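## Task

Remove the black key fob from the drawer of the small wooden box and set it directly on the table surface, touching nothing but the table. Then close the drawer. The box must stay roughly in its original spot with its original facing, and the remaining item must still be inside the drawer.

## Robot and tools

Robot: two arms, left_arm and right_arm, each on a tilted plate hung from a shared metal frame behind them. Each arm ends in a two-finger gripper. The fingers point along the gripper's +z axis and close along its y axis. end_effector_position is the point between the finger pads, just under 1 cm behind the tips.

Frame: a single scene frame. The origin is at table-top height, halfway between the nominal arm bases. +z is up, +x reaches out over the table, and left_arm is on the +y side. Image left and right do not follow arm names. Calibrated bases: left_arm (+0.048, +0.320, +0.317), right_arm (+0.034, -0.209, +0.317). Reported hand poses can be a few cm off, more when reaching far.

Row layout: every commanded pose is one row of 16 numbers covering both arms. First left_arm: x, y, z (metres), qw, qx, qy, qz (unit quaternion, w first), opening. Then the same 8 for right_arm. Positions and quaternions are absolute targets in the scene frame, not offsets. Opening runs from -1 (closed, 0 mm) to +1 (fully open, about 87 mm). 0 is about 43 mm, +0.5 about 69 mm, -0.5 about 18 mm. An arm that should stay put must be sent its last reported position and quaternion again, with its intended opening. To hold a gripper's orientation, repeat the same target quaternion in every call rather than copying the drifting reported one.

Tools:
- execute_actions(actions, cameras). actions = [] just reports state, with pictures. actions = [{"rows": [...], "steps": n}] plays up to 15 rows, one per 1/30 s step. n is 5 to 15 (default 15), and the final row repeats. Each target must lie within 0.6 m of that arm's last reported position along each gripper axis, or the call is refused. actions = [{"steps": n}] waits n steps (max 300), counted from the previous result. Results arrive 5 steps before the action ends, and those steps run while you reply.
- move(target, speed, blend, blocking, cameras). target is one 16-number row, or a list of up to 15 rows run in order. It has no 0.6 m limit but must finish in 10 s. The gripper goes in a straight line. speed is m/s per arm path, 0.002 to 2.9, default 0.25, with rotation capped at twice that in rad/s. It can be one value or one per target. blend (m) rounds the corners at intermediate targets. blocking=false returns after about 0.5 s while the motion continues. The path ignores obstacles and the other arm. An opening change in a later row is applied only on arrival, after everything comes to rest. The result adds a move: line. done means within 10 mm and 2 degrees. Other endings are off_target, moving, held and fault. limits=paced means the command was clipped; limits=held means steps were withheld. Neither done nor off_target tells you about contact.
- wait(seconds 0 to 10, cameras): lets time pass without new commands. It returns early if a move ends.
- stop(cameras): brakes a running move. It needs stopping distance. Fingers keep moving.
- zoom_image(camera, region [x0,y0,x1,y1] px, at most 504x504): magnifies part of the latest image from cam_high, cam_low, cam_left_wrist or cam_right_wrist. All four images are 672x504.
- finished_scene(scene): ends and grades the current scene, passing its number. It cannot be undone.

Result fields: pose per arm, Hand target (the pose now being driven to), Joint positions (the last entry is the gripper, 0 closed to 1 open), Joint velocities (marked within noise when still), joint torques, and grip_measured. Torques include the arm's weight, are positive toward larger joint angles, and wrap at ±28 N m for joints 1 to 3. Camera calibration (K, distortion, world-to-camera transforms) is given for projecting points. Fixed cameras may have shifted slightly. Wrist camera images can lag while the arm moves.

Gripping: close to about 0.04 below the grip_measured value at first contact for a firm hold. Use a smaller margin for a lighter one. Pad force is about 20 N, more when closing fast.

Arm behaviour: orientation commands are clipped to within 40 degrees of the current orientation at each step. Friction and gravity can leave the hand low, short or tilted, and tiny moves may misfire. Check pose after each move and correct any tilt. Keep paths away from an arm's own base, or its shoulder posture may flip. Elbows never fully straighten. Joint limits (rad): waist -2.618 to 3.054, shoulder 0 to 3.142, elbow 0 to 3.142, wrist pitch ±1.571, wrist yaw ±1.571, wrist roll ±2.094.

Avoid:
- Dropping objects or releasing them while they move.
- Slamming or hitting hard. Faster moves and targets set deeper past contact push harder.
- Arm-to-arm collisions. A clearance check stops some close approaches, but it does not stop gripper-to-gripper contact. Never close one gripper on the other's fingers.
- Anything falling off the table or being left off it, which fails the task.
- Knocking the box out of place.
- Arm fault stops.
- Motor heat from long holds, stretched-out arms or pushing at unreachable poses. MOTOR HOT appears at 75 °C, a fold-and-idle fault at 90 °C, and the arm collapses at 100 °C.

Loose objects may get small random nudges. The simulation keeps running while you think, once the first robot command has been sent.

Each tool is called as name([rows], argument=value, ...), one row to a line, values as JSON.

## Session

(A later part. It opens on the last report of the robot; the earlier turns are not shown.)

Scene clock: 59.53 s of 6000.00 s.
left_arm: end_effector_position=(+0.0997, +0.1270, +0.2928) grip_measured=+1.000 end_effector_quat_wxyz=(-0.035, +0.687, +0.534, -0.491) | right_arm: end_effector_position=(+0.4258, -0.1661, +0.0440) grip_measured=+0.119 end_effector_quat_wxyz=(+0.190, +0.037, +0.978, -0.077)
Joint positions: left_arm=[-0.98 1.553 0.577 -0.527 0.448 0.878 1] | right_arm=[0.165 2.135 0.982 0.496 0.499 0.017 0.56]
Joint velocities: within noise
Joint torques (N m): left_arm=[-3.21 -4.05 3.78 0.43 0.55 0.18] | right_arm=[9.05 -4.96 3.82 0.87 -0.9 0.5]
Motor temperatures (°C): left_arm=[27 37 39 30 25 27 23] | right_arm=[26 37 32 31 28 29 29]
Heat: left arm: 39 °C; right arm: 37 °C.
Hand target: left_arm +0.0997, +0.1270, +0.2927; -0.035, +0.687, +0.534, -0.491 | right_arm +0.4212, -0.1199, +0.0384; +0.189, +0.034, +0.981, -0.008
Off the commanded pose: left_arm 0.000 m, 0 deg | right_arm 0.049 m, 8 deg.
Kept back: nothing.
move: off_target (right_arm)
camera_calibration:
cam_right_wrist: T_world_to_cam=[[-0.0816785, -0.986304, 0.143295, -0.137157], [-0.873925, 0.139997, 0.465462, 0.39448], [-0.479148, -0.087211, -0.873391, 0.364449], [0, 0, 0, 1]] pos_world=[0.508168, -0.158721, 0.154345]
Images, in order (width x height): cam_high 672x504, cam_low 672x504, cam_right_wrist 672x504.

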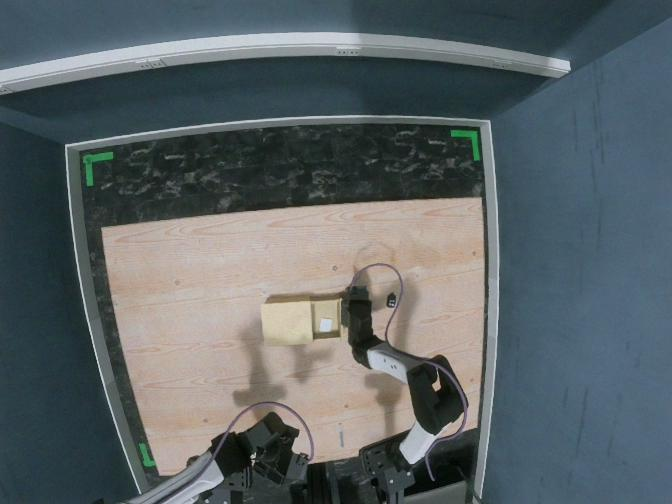

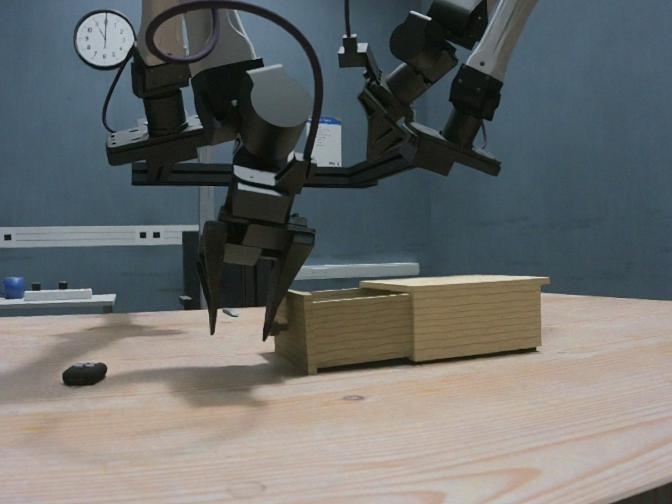

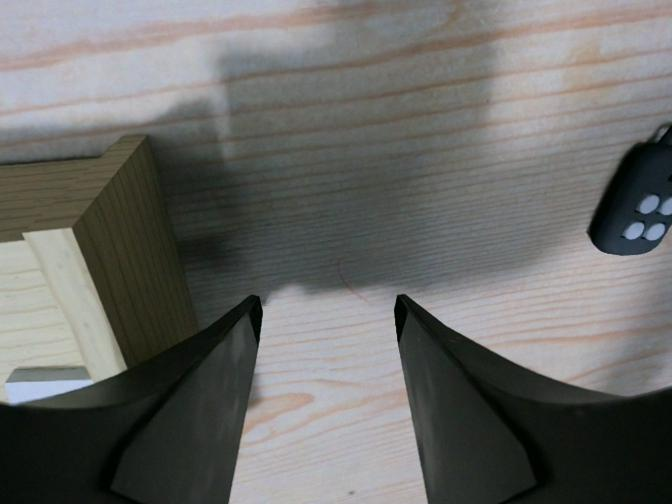

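zoom_image(camera="cam_high", region=[240, 270, 410, 370])

zoom_image(camera="cam_right_wrist", region=[0, 120, 300, 420])

Scaled by 2.965 from the camera's 672x504 image, which has a finer 960x720 frame.

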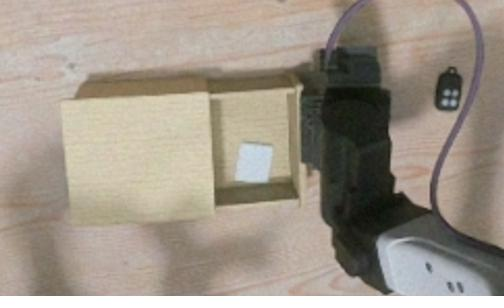

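Scaled by 1.680 from the camera's 672x504 image, which has a finer 960x720 frame.

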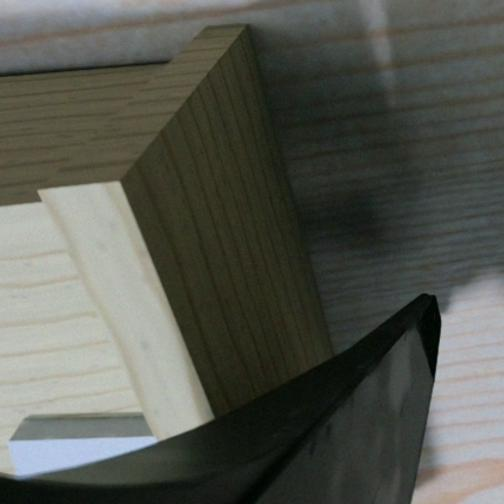

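move([
  [0.405, 0.250, 0.120, 0.1908, 0.0, 0.9816, 0.0, -0.9, 0.424, -0.118, 0.034, 0.1907, 0.0343, 0.9810, -0.0067, 0.12],
  [0.408, 0.235, 0.055, 0.1908, 0.0, 0.9816, 0.0, -0.9, 0.424, -0.118, 0.034, 0.1907, 0.0343, 0.9810, -0.0067, 0.12],
], speed=[0.6, 0.2], blend=[0.01, 0])

zoom_image(camera="cam_low", region=[200, 180, 672, 420])

zoom_image(camera="cam_high", region=[220, 260, 410, 370])

Scene clock: 65.17 s of 6000.00 s.
left_arm: end_effector_position=(+0.4044, +0.2288, +0.0583) grip_measured=-0.900 end_effector_quat_wxyz=(+0.186, +0.009, +0.982, -0.012) | right_arm: end_effector_position=(+0.4254, -0.1662, +0.0440) grip_measured=+0.119 end_effector_quat_wxyz=(+0.190, +0.039, +0.978, -0.078)
Joint positions: left_arm=[-0.267 2.098 0.842 0.563 -0.374 -0.003 0.05] | right_arm=[0.165 2.135 0.982 0.493 0.501 0.021 0.56]
Joint velocities: left_arm=[-0.012 -0.002 0.002 -0.007 -0.168 -0.066 -0.007] | right_arm=[within noise]
Joint torques (N m): left_arm=[-2.77 -7.66 2.4 1.47 -0.17 0.12] | right_arm=[8.96 -4.96 3.71 0.91 -0.91 0.48]
Motor temperatures (°C): left_arm=[27 38 39 30 25 27 23] | right_arm=[27 36 32 31 28 29 29]
Heat: left arm: 39 °C; right arm: 36 °C.
Hand target: left_arm +0.4079, +0.2350, +0.0552; +0.191, +0.000, +0.982, +0.000 | right_arm +0.4211, -0.1199, +0.0384; +0.188, +0.034, +0.981, -0.008
Off the commanded pose: left_arm 0.008 m, 2 deg | right_arm 0.049 m, 8 deg.
Kept back: nothing.
move: off_target (right_arm)
camera_calibration:
cam_left_wrist: T_world_to_cam=[[-0.0198586, -0.999773, 0.00768359, 0.234295], [-0.889525, 0.0211763, 0.456395, 0.352963], [-0.456454, 0.00222862, -0.889744, 0.376863], [0, 0, 0, 1]] pos_world=[0.490642, 0.225928, 0.172421]
cam_right_wrist: T_world_to_cam=[[-0.0855764, -0.98591, 0.143732, -0.135642], [-0.872674, 0.14378, 0.466656, 0.394335], [-0.480746, -0.0854965, -0.872682, 0.365164], [0, 0, 0, 1]] pos_world=[0.508069, -0.159208, 0.154149]

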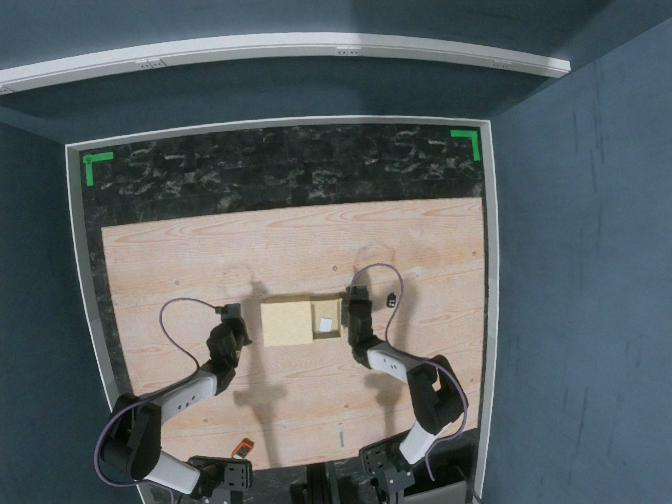

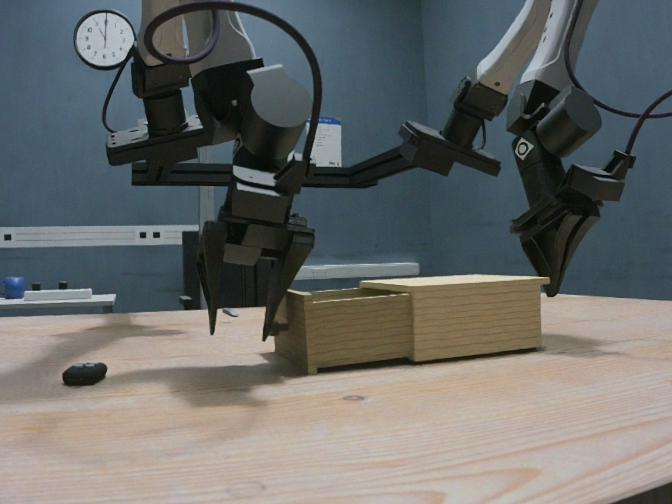

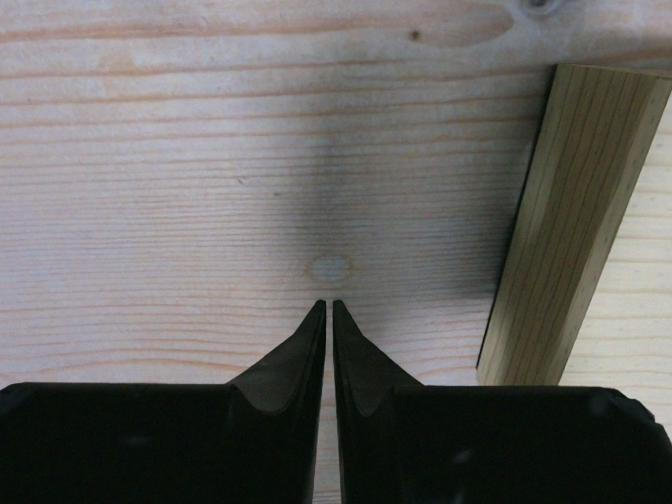

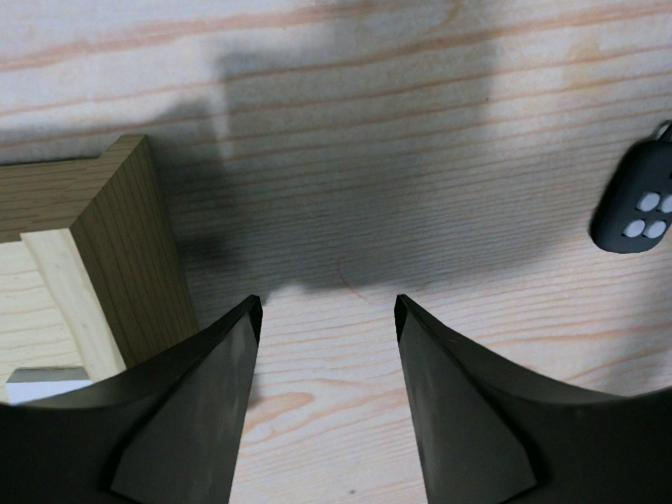

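Scaled by 1.068 from the camera's 672x504 image, which has a finer 960x720 frame.

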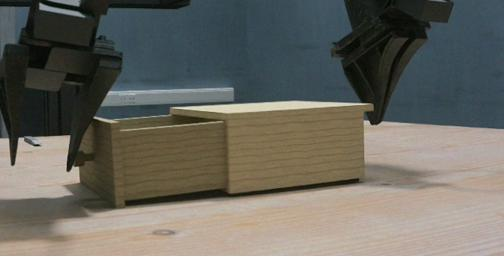

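Scaled by 2.653 from the camera's 672x504 image, which has a finer 960x720 frame.

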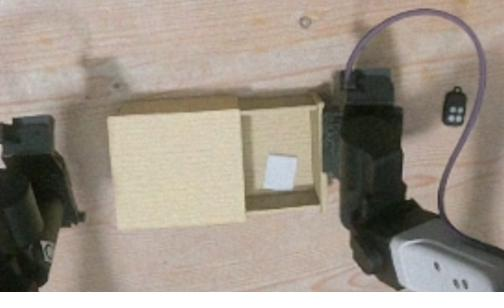

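move([
  [0.408, 0.178, 0.050, 0.1908, 0.0, 0.9816, 0.0, -0.9, 0.424, -0.118, 0.034, 0.1907, 0.0343, 0.9810, -0.0067, 0.12],
  [0.408, 0.100, 0.050, 0.1908, 0.0, 0.9816, 0.0, -0.9, 0.424, -0.118, 0.034, 0.1907, 0.0343, 0.9810, -0.0067, 0.12],
], speed=[0.2, 0.07], cameras=["cam_high", "cam_low"])

zoom_image(camera="cam_high", region=[220, 260, 410, 370])

zoom_image(camera="cam_low", region=[180, 200, 600, 420])

Scene clock: 68.27 s of 6000.00 s.
left_arm: end_effector_position=(+0.4123, +0.1712, +0.0645) grip_measured=-0.902 end_effector_quat_wxyz=(+0.188, +0.007, +0.974, +0.123) | right_arm: end_effector_position=(+0.4265, -0.1518, +0.0418) grip_measured=+0.119 end_effector_quat_wxyz=(+0.191, +0.039, +0.979, -0.056)
Joint positions: left_arm=[-0.514 2.275 1.116 0.323 -0.821 -0.18 0.049] | right_arm=[0.181 2.149 0.993 0.493 0.472 0.039 0.56]
Joint velocities: within noise
Joint torques (N m): left_arm=[-10.88 -6.13 4.42 1.59 1.55 -0.67] | right_arm=[7.5 -5.48 3.51 0.93 -0.62 0.27]
Motor temperatures (°C): left_arm=[27 38 39 30 25 27 23] | right_arm=[27 36 32 32 29 29 29]
Heat: left arm: 39 °C; right arm: 36 °C.
Hand target: left_arm +0.4029, +0.1052, +0.0610; +0.186, +0.002, +0.982, +0.006 | right_arm +0.4224, -0.1191, +0.0363; +0.189, +0.034, +0.981, -0.008
Off the commanded pose: left_arm 0.073 m, 14 deg | right_arm 0.035 m, 6 deg.
Kept back: nothing.
move: off_target (left_arm, right_arm)
Images, in order (width x height): cam_high 672x504, cam_low 672x504.

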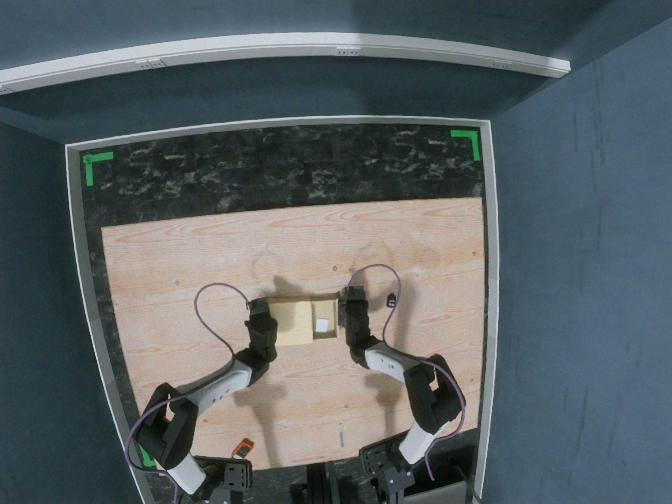

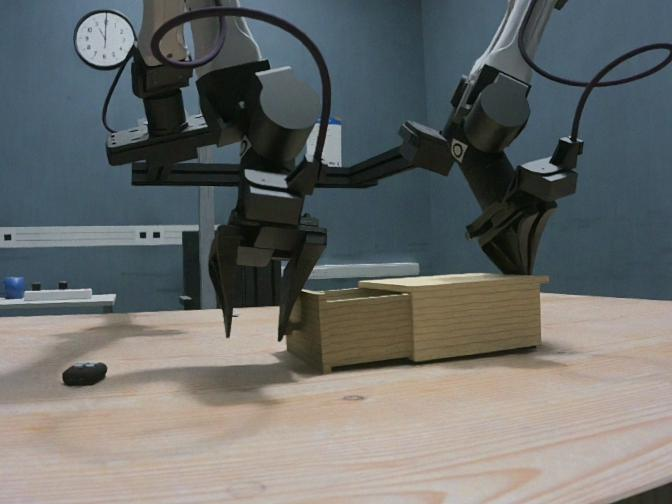

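Scaled by 2.653 from the camera's 672x504 image, which has a finer 960x720 frame.

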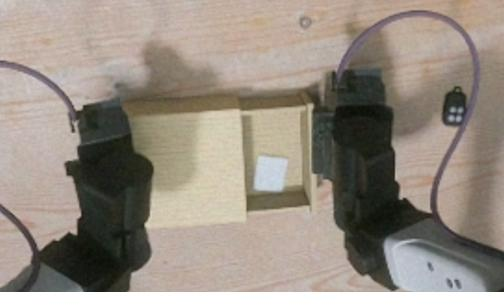

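Scaled by 1.200 from the camera's 672x504 image, which has a finer 960x720 frame.

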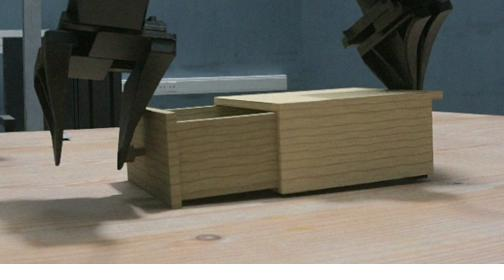

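move([
  [0.408, 0.100, 0.050, 0.1908, 0.0, 0.9816, 0.0, -0.9, 0.412, -0.080, 0.034, 0.1907, 0.0343, 0.9810, -0.0067, 0.12],
  [0.408, 0.100, 0.050, 0.1908, 0.0, 0.9816, 0.0, -0.9, 0.412, -0.045, 0.034, 0.1907, 0.0343, 0.9810, -0.0067, 0.12],
], speed=[0.08, 0.05])

zoom_image(camera="cam_high", region=[220, 260, 410, 370])

zoom_image(camera="cam_low", region=[180, 200, 600, 420])

Scene clock: 70.57 s of 6000.00 s.
left_arm: end_effector_position=(+0.4109, +0.1698, +0.0647) grip_measured=-0.902 end_effector_quat_wxyz=(+0.187, +0.006, +0.974, +0.126) | right_arm: end_effector_position=(+0.4288, -0.0782, +0.0454) grip_measured=+0.119 end_effector_quat_wxyz=(+0.210, +0.044, +0.975, -0.049)
Joint positions: left_arm=[-0.521 2.279 1.12 0.315 -0.832 -0.19 0.049] | right_arm=[0.355 2.243 1.086 0.475 0.597 0.157 0.56]
Joint velocities: within noise
Joint torques (N m): left_arm=[-10.41 -6.52 4.36 1.59 1.6 -0.6] | right_arm=[8.94 -4.63 3.81 0.66 -0.53 0.32]
Motor temperatures (°C): left_arm=[28 39 38 30 26 28 23] | right_arm=[27 36 32 31 28 29 29]
Heat: left arm: 39 °C; right arm: 36 °C.
Hand target: left_arm +0.4032, +0.1050, +0.0612; +0.186, +0.002, +0.982, +0.007 | right_arm +0.4103, -0.0470, +0.0364; +0.190, +0.034, +0.981, -0.008
Off the commanded pose: left_arm 0.071 m, 15 deg | right_arm 0.039 m, 5 deg.
Kept back: nothing.
move: off_target (left_arm, right_arm)
camera_calibration:
cam_left_wrist: T_world_to_cam=[[0.0376793, -0.964781, -0.260342, 0.163204], [-0.889158, -0.151266, 0.431876, 0.387719], [-0.456047, 0.215213, -0.863542, 0.347648], [0, 0, 0, 1]] pos_world=[0.497138, 0.141286, 0.175251]
cam_right_wrist: T_world_to_cam=[[-0.0867966, -0.992716, 0.0835513, -0.0459314], [-0.893257, 0.114684, 0.434672, 0.392005], [-0.441088, -0.0369048, -0.896705, 0.363489], [0, 0, 0, 1]] pos_world=[0.506506, -0.0771393, 0.159387]

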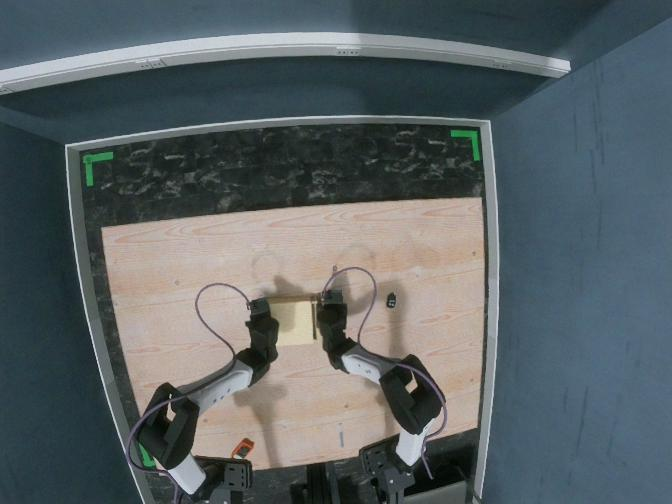

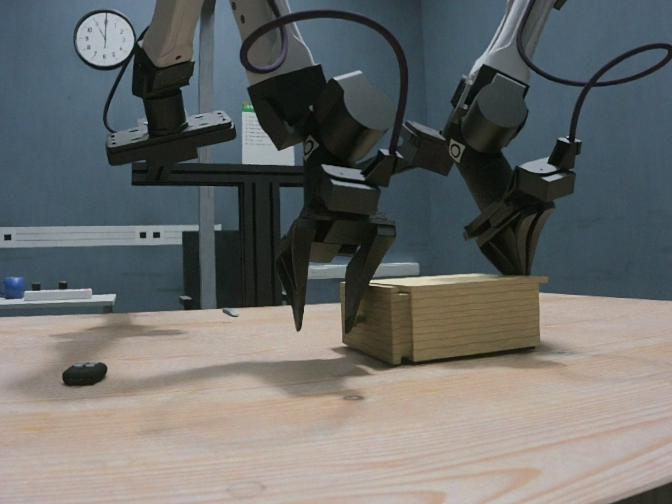

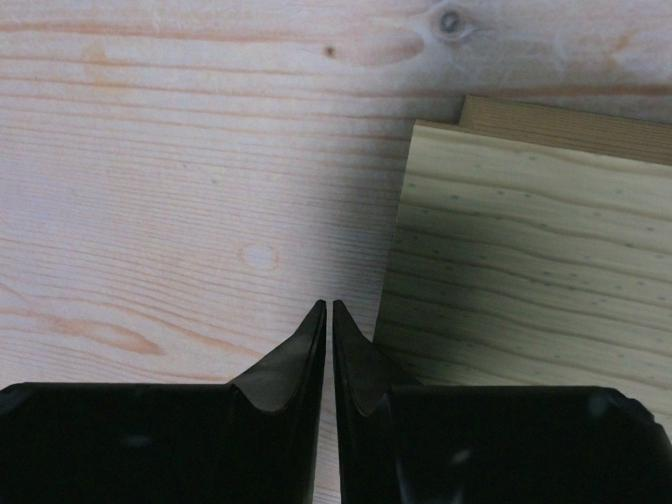

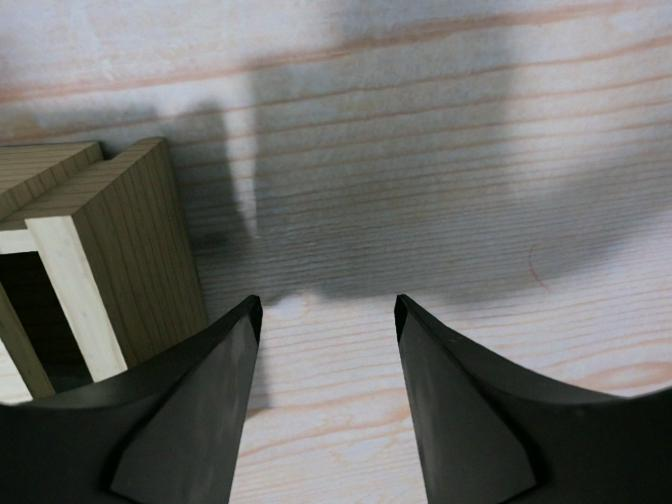

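Scaled by 2.653 from the camera's 672x504 image, which has a finer 960x720 frame.

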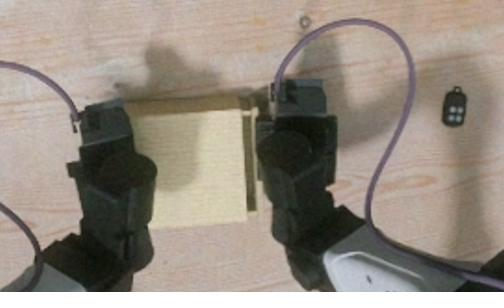

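Scaled by 1.200 from the camera's 672x504 image, which has a finer 960x720 frame.

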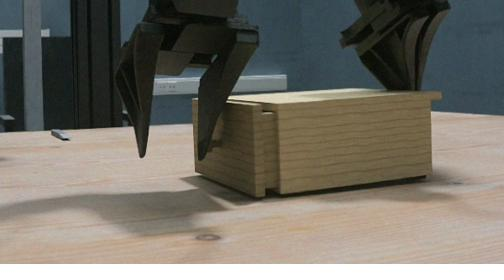

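move(target=[0.408, 0.100, 0.050, 0.1908, 0.0, 0.9816, 0.0, -0.9, 0.408, -0.022, 0.034, 0.1907, 0.0343, 0.9810, -0.0067, 0.12], speed=0.05, cameras=["cam_high", "cam_low", "cam_right_wrist"])

zoom_image(camera="cam_high", region=[220, 260, 410, 370])

zoom_image(camera="cam_low", region=[280, 220, 600, 400])

Scene clock: 71.90 s of 6000.00 s.
left_arm: end_effector_position=(+0.4105, +0.1696, +0.0648) grip_measured=-0.902 end_effector_quat_wxyz=(+0.187, +0.005, +0.974, +0.126) | right_arm: end_effector_position=(+0.4284, -0.0633, +0.0467) grip_measured=+0.119 end_effector_quat_wxyz=(+0.214, +0.050, +0.974, -0.062)
Joint positions: left_arm=[-0.521 2.279 1.12 0.313 -0.832 -0.193 0.049] | right_arm=[0.399 2.273 1.126 0.448 0.66 0.198 0.56]
Joint velocities: within noise
Joint torques (N m): left_arm=[-10.37 -6.46 4.38 1.62 1.6 -0.57] | right_arm=[10.02 -4.41 3.96 0.66 -0.75 0.35]
Motor temperatures (°C): left_arm=[28 39 38 30 26 28 23] | right_arm=[27 36 32 31 28 29 29]
Heat: left arm: 39 °C; right arm: 36 °C.
Hand target: left_arm +0.4032, +0.1050, +0.0612; +0.186, +0.002, +0.982, +0.007 | right_arm +0.4056, -0.0249, +0.0375; +0.190, +0.034, +0.981, -0.008
Off the commanded pose: left_arm 0.071 m, 15 deg | right_arm 0.048 m, 7 deg.
Kept back: nothing.
move: off_target (left_arm, right_arm)
camera_calibration:
cam_right_wrist: T_world_to_cam=[[-0.105051, -0.988828, 0.105756, -0.0242311], [-0.893876, 0.140496, 0.42573, 0.391689], [-0.435832, -0.0498092, -0.898649, 0.362014], [0, 0, 0, 1]] pos_world=[0.505353, -0.0609594, 0.161133]
Images, in order (width x height): cam_high 672x504, cam_low 672x504, cam_right_wrist 672x504.

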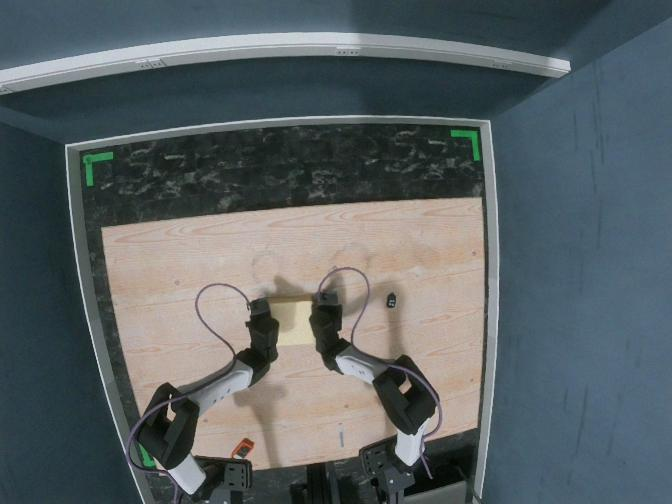

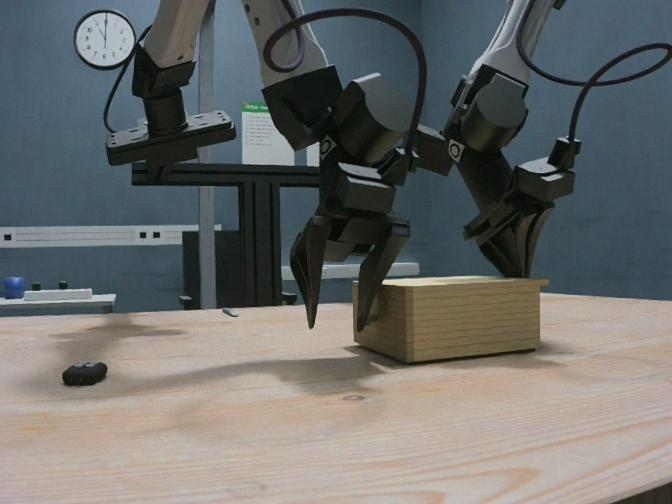

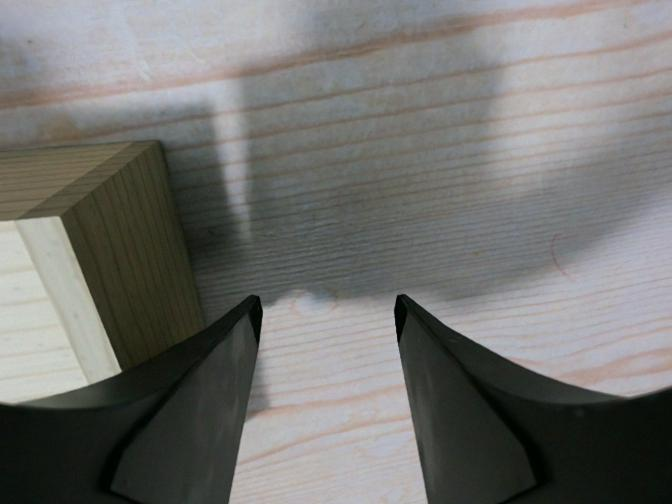

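Scaled by 2.653 from the camera's 672x504 image, which has a finer 960x720 frame.

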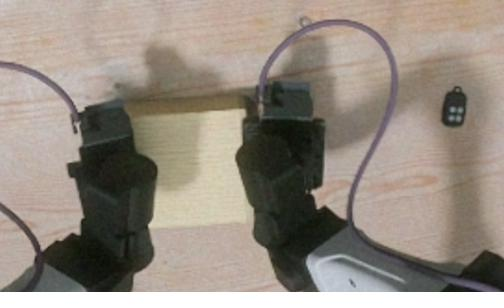

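Scaled by 1.575 from the camera's 672x504 image, which has a finer 960x720 frame.

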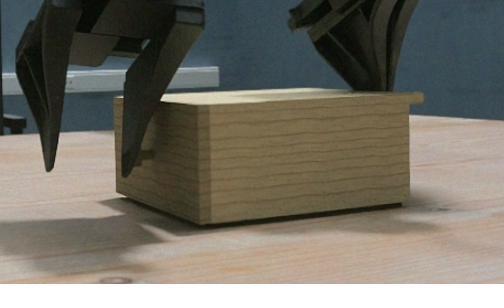

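move([
  [0.408, 0.125, 0.050, 0.1908, 0.0, 0.9816, 0.0, -0.9, 0.412, -0.090, 0.036, 0.1907, 0.0343, 0.9810, -0.0067, 0.12],
  [0.408, 0.115, 0.050, 0.1908, 0.0, 0.9816, 0.0, -0.9, 0.400, -0.200, 0.075, 0.1907, 0.0343, 0.9810, -0.0067, 0.12],
  [0.408, 0.085, 0.050, 0.1908, 0.0, 0.9816, 0.0, -0.9, 0.400, -0.200, 0.075, 0.1907, 0.0343, 0.9810, -0.0067, 0.12],
], speed=[0.12, 0.25, 0.06], cameras=["cam_high", "cam_low"])

zoom_image(camera="cam_high", region=[220, 260, 410, 370])

zoom_image(camera="cam_low", region=[200, 220, 600, 400])

Scene clock: 74.47 s of 6000.00 s.
left_arm: end_effector_position=(+0.4117, +0.1386, +0.0641) grip_measured=-0.902 end_effector_quat_wxyz=(+0.191, +0.014, +0.977, +0.097) | right_arm: end_effector_position=(+0.3904, -0.1974, +0.0657) grip_measured=+0.120 end_effector_quat_wxyz=(+0.175, +0.034, +0.984, -0.009)
Joint positions: left_arm=[-0.566 2.317 1.174 0.293 -0.805 -0.213 0.049] | right_arm=[0.036 1.955 0.773 0.516 0.263 -0.037 0.56]
Joint velocities: within noise
Joint torques (N m): left_arm=[-8.87 -6.17 4.9 1.7 1.25 -0.54] | right_arm=[2.32 -10.03 1.37 0.83 -0.12 -0.22]
Motor temperatures (°C): left_arm=[29 40 38 31 26 28 23] | right_arm=[27 36 32 31 28 29 29]
Heat: left arm: 40 °C; right arm: 36 °C.
Hand target: left_arm +0.4048, +0.0886, +0.0576; +0.188, +0.002, +0.982, +0.004 | right_arm +0.4000, -0.2001, +0.0747; +0.191, +0.034, +0.981, -0.007
Off the commanded pose: left_arm 0.056 m, 11 deg | right_arm 0.014 m, 2 deg.
Kept back: nothing.
move: off_target (left_arm, right_arm)
Images, in order (width x height): cam_high 672x504, cam_low 672x504.

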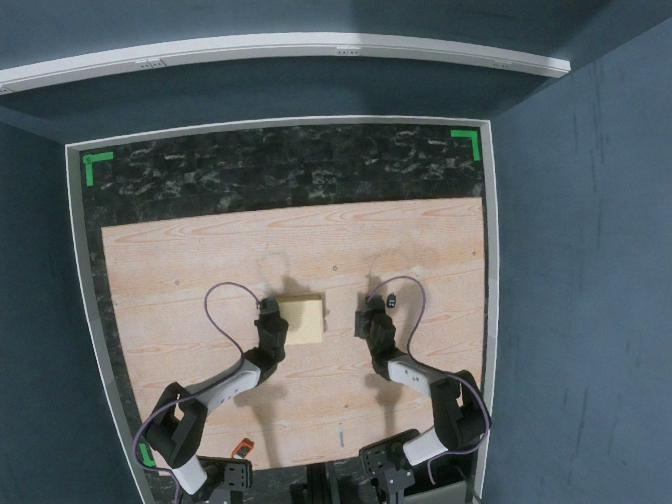

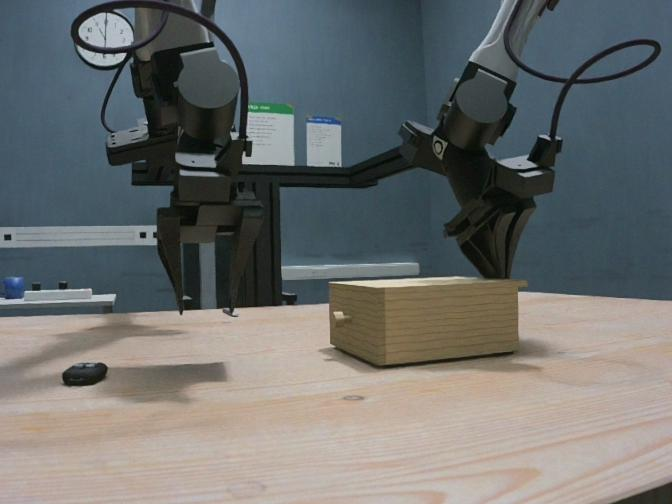

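Scaled by 2.653 from the camera's 672x504 image, which has a finer 960x720 frame.

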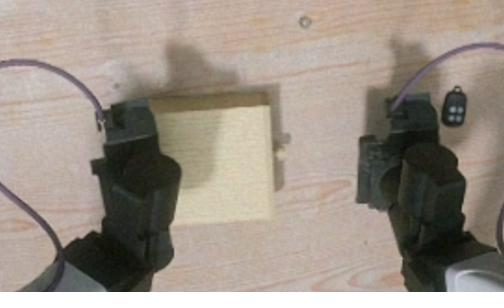

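Scaled by 1.260 from the camera's 672x504 image, which has a finer 960x720 frame.

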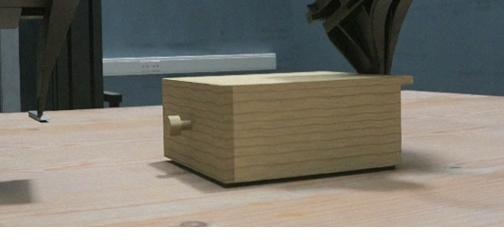

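move(target=[0.408, 0.056, 0.050, 0.1908, 0.0, 0.9816, 0.0, -0.9, 0.400, -0.200, 0.075, 0.1907, 0.0343, 0.9810, -0.0067, 0.12], speed=0.06, cameras=["cam_high", "cam_low"])

zoom_image(camera="cam_high", region=[260, 270, 430, 370])

zoom_image(camera="cam_low", region=[210, 260, 530, 400])

Scene clock: 75.90 s of 6000.00 s.
left_arm: end_effector_position=(+0.4113, +0.1174, +0.0642) grip_measured=-0.902 end_effector_quat_wxyz=(+0.186, +0.022, +0.976, +0.107) | right_arm: end_effector_position=(+0.3904, -0.1973, +0.0657) grip_measured=+0.120 end_effector_quat_wxyz=(+0.175, +0.033, +0.984, -0.009)
Joint positions: left_arm=[-0.611 2.371 1.272 0.195 -0.847 -0.257 0.049] | right_arm=[0.036 1.955 0.773 0.516 0.262 -0.038 0.56]
Joint velocities: within noise
Joint torques (N m): left_arm=[-9.99 -6.49 5.45 1.84 1.32 -0.6] | right_arm=[2.44 -10.07 1.4 0.82 -0.1 -0.22]
Motor temperatures (°C): left_arm=[29 40 38 31 26 28 23] | right_arm=[27 36 31 31 28 29 29]
Heat: left arm: 40 °C; right arm: 36 °C.
Hand target: left_arm +0.4046, +0.0604, +0.0595; +0.187, +0.002, +0.982, +0.005 | right_arm +0.4000, -0.2000, +0.0747; +0.191, +0.034, +0.981, -0.007
Off the commanded pose: left_arm 0.063 m, 13 deg | right_arm 0.014 m, 2 deg.
Kept back: nothing.
move: off_target (left_arm, right_arm)
Images, in order (width x height): cam_high 672x504, cam_low 672x504.

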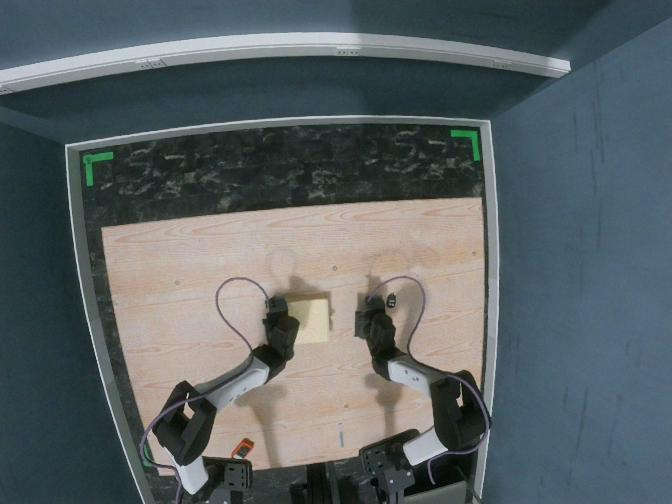

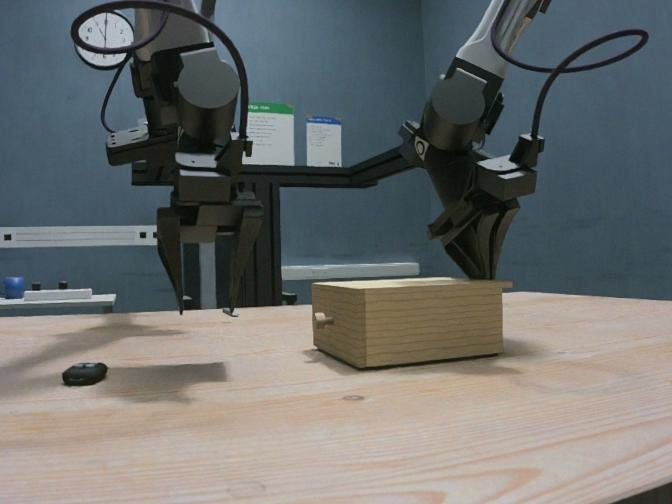

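Scaled by 2.965 from the camera's 672x504 image, which has a finer 960x720 frame.

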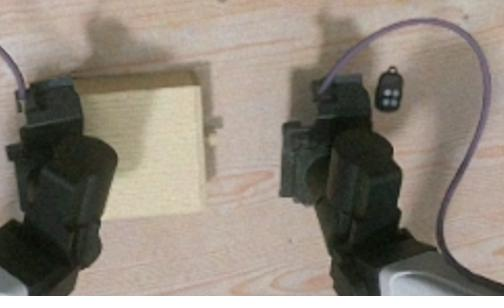

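Scaled by 1.575 from the camera's 672x504 image, which has a finer 960x720 frame.

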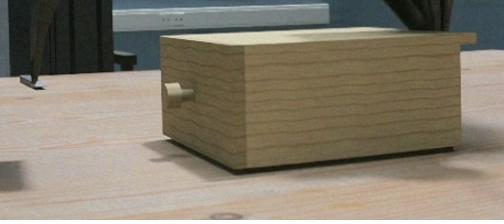

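zoom_image(camera="cam_high", region=[300, 280, 350, 350])

zoom_image(camera="cam_low", region=[300, 265, 420, 380])

Scaled by 7.200 from the camera's 672x504 image, which has a finer 960x720 frame.

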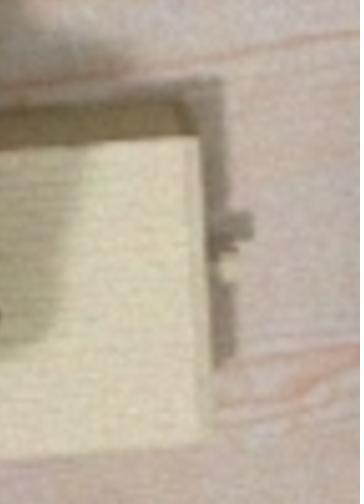

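Scaled by 4.200 from the camera's 672x504 image, which has a finer 960x720 frame.

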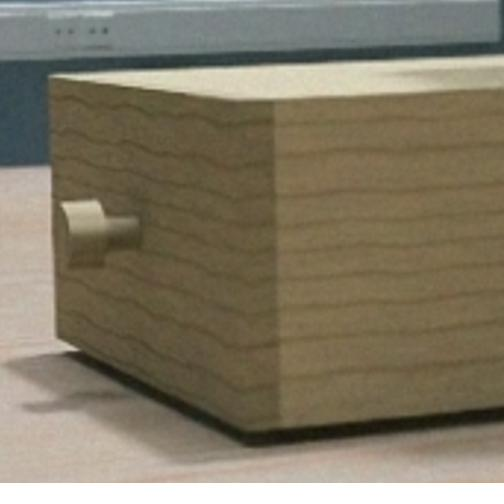

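move(target=[0.408, 0.042, 0.050, 0.1908, 0.0, 0.9816, 0.0, -0.9, 0.400, -0.200, 0.075, 0.1907, 0.0343, 0.9810, -0.0067, 0.12], speed=0.06, cameras=[])

move([
  [0.408, 0.120, 0.055, 0.1908, 0.0, 0.9816, 0.0, -0.9, 0.400, -0.200, 0.075, 0.1907, 0.0343, 0.9810, -0.0067, 0.12],
  [0.408, 0.160, 0.060, 0.1908, 0.0, 0.9816, 0.0, -0.9, 0.400, -0.200, 0.075, 0.1907, 0.0343, 0.9810, -0.0067, 0.12],
], speed=[0.2, 0.2], blend=[0.01, 0])

zoom_image(camera="cam_high", region=[260, 270, 430, 370])

zoom_image(camera="cam_low", region=[210, 260, 530, 400])

Scene clock: 78.17 s of 6000.00 s.
left_arm: end_effector_position=(+0.4085, +0.0965, +0.0619) grip_measured=-0.901 end_effector_quat_wxyz=(+0.183, +0.024, +0.978, +0.094) | right_arm: end_effector_position=(+0.3904, -0.1973, +0.0657) grip_measured=+0.120 end_effector_quat_wxyz=(+0.175, +0.033, +0.984, -0.009)
Joint positions: left_arm=[-0.64 2.41 1.329 0.152 -0.837 -0.29 0.049] | right_arm=[0.036 1.955 0.773 0.516 0.262 -0.038 0.56]
Joint velocities: within noise
Joint torques (N m): left_arm=[-9.55 -6.65 5.78 1.88 1.09 -0.5] | right_arm=[2.39 -10.09 1.39 0.86 -0.09 -0.24]
Motor temperatures (°C): left_arm=[29 40 39 31 26 28 23] | right_arm=[27 37 31 31 28 29 29]
Heat: left arm: 40 °C; right arm: 37 °C.
Hand target: left_arm +0.4053, +0.0458, +0.0577; +0.188, +0.002, +0.982, +0.003 | right_arm +0.4000, -0.2001, +0.0747; +0.191, +0.034, +0.981, -0.007
Off the commanded pose: left_arm 0.056 m, 11 deg | right_arm 0.014 m, 2 deg.
Kept back: nothing.
move: off_target (left_arm, right_arm)
No camera images: "cameras" was empty.

Scene clock: 79.37 s of 6000.00 s.
left_arm: end_effector_position=(+0.4001, +0.1594, +0.0547) grip_measured=-0.900 end_effector_quat_wxyz=(+0.180, +0.004, +0.984, +0.008) | right_arm: end_effector_position=(+0.3904, -0.1973, +0.0657) grip_measured=+0.120 end_effector_quat_wxyz=(+0.175, +0.033, +0.984, -0.009)
Joint positions: left_arm=[-0.455 2.234 0.998 0.463 -0.554 -0.153 0.05] | right_arm=[0.036 1.955 0.773 0.516 0.262 -0.038 0.56]
Joint velocities: within noise
Joint torques (N m): left_arm=[-4.33 -10.71 1.44 1.39 0.07 0.21] | right_arm=[2.41 -10 1.39 0.79 -0.08 -0.21]
Motor temperatures (°C): left_arm=[29 41 39 31 26 28 23] | right_arm=[27 37 31 31 28 29 29]
Heat: left arm: 41 °C; right arm: 37 °C.
Hand target: left_arm +0.4080, +0.1600, +0.0600; +0.191, +0.000, +0.982, +0.000 | right_arm +0.4000, -0.2001, +0.0747; +0.191, +0.034, +0.981, -0.007
Off the commanded pose: left_arm 0.010 m, 2 deg | right_arm 0.014 m, 2 deg.
Kept back: nothing.
move: off_target (right_arm)
camera_calibration:
cam_left_wrist: T_world_to_cam=[[-0.00387697, -0.99954, -0.0300709, 0.160568], [-0.884188, -0.0106204, 0.467011, 0.354628], [-0.467116, 0.0283989, -0.88374, 0.371642], [0, 0, 0, 1]] pos_world=[0.48778, 0.153707, 0.167648]
cam_right_wrist: T_world_to_cam=[[-0.0489833, -0.998735, 0.0113868, -0.180437], [-0.863624, 0.0480783, 0.501839, 0.333341], [-0.501751, 0.0147478, -0.864886, 0.392025], [0, 0, 0, 1]] pos_world=[0.475742, -0.202016, 0.173828]

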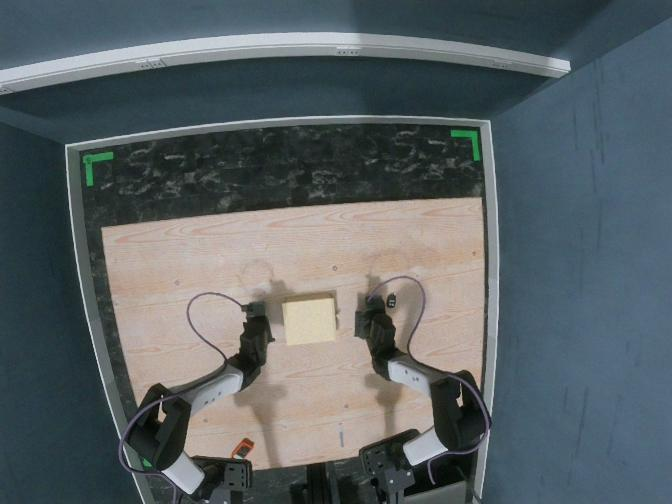

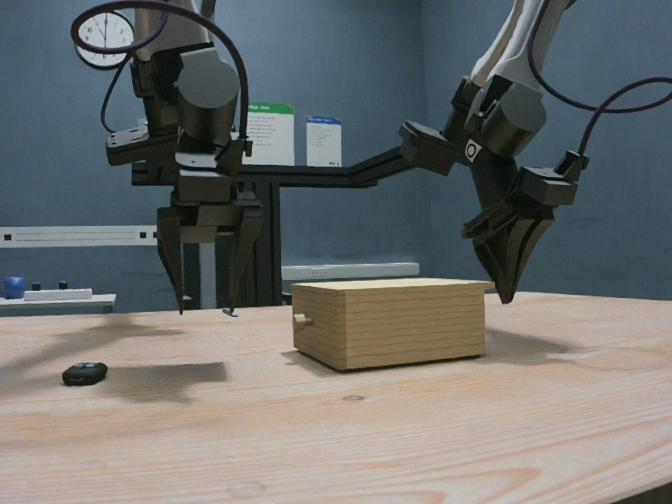

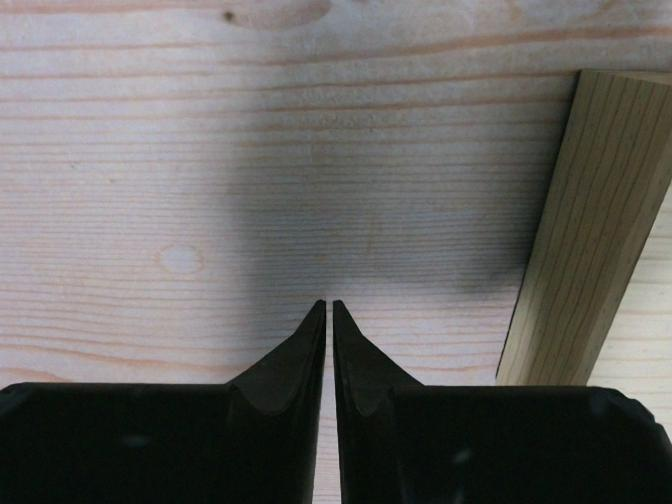

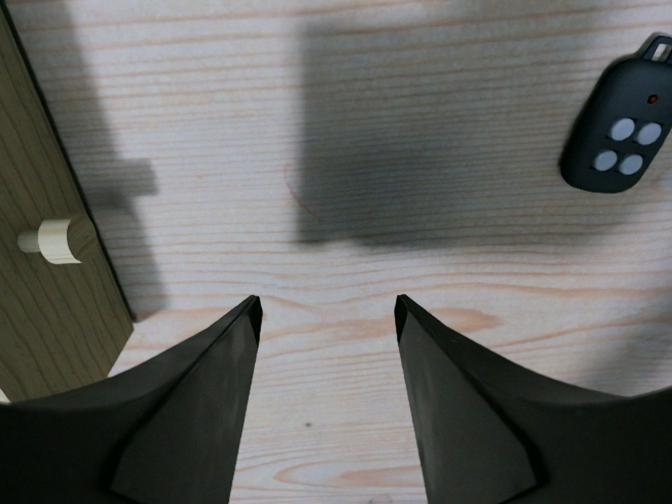

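Scaled by 2.965 from the camera's 672x504 image, which has a finer 960x720 frame.

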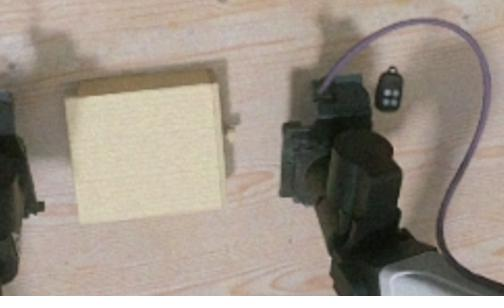

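Scaled by 1.575 from the camera's 672x504 image, which has a finer 960x720 frame.

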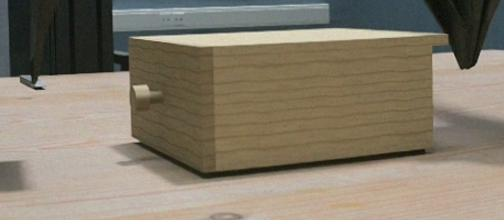

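zoom_image(camera="cam_high", region=[310, 285, 350, 345])

zoom_image(camera="cam_low", region=[280, 265, 400, 380])

Scaled by 8.400 from the camera's 672x504 image, which has a finer 960x720 frame.

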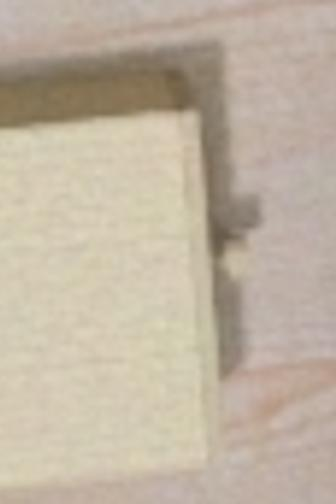

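Scaled by 4.200 from the camera's 672x504 image, which has a finer 960x720 frame.

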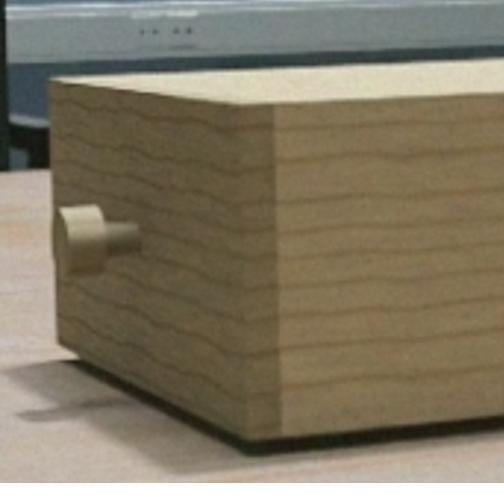

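finished_scene(scene=1)

The scene is finished: the task was done.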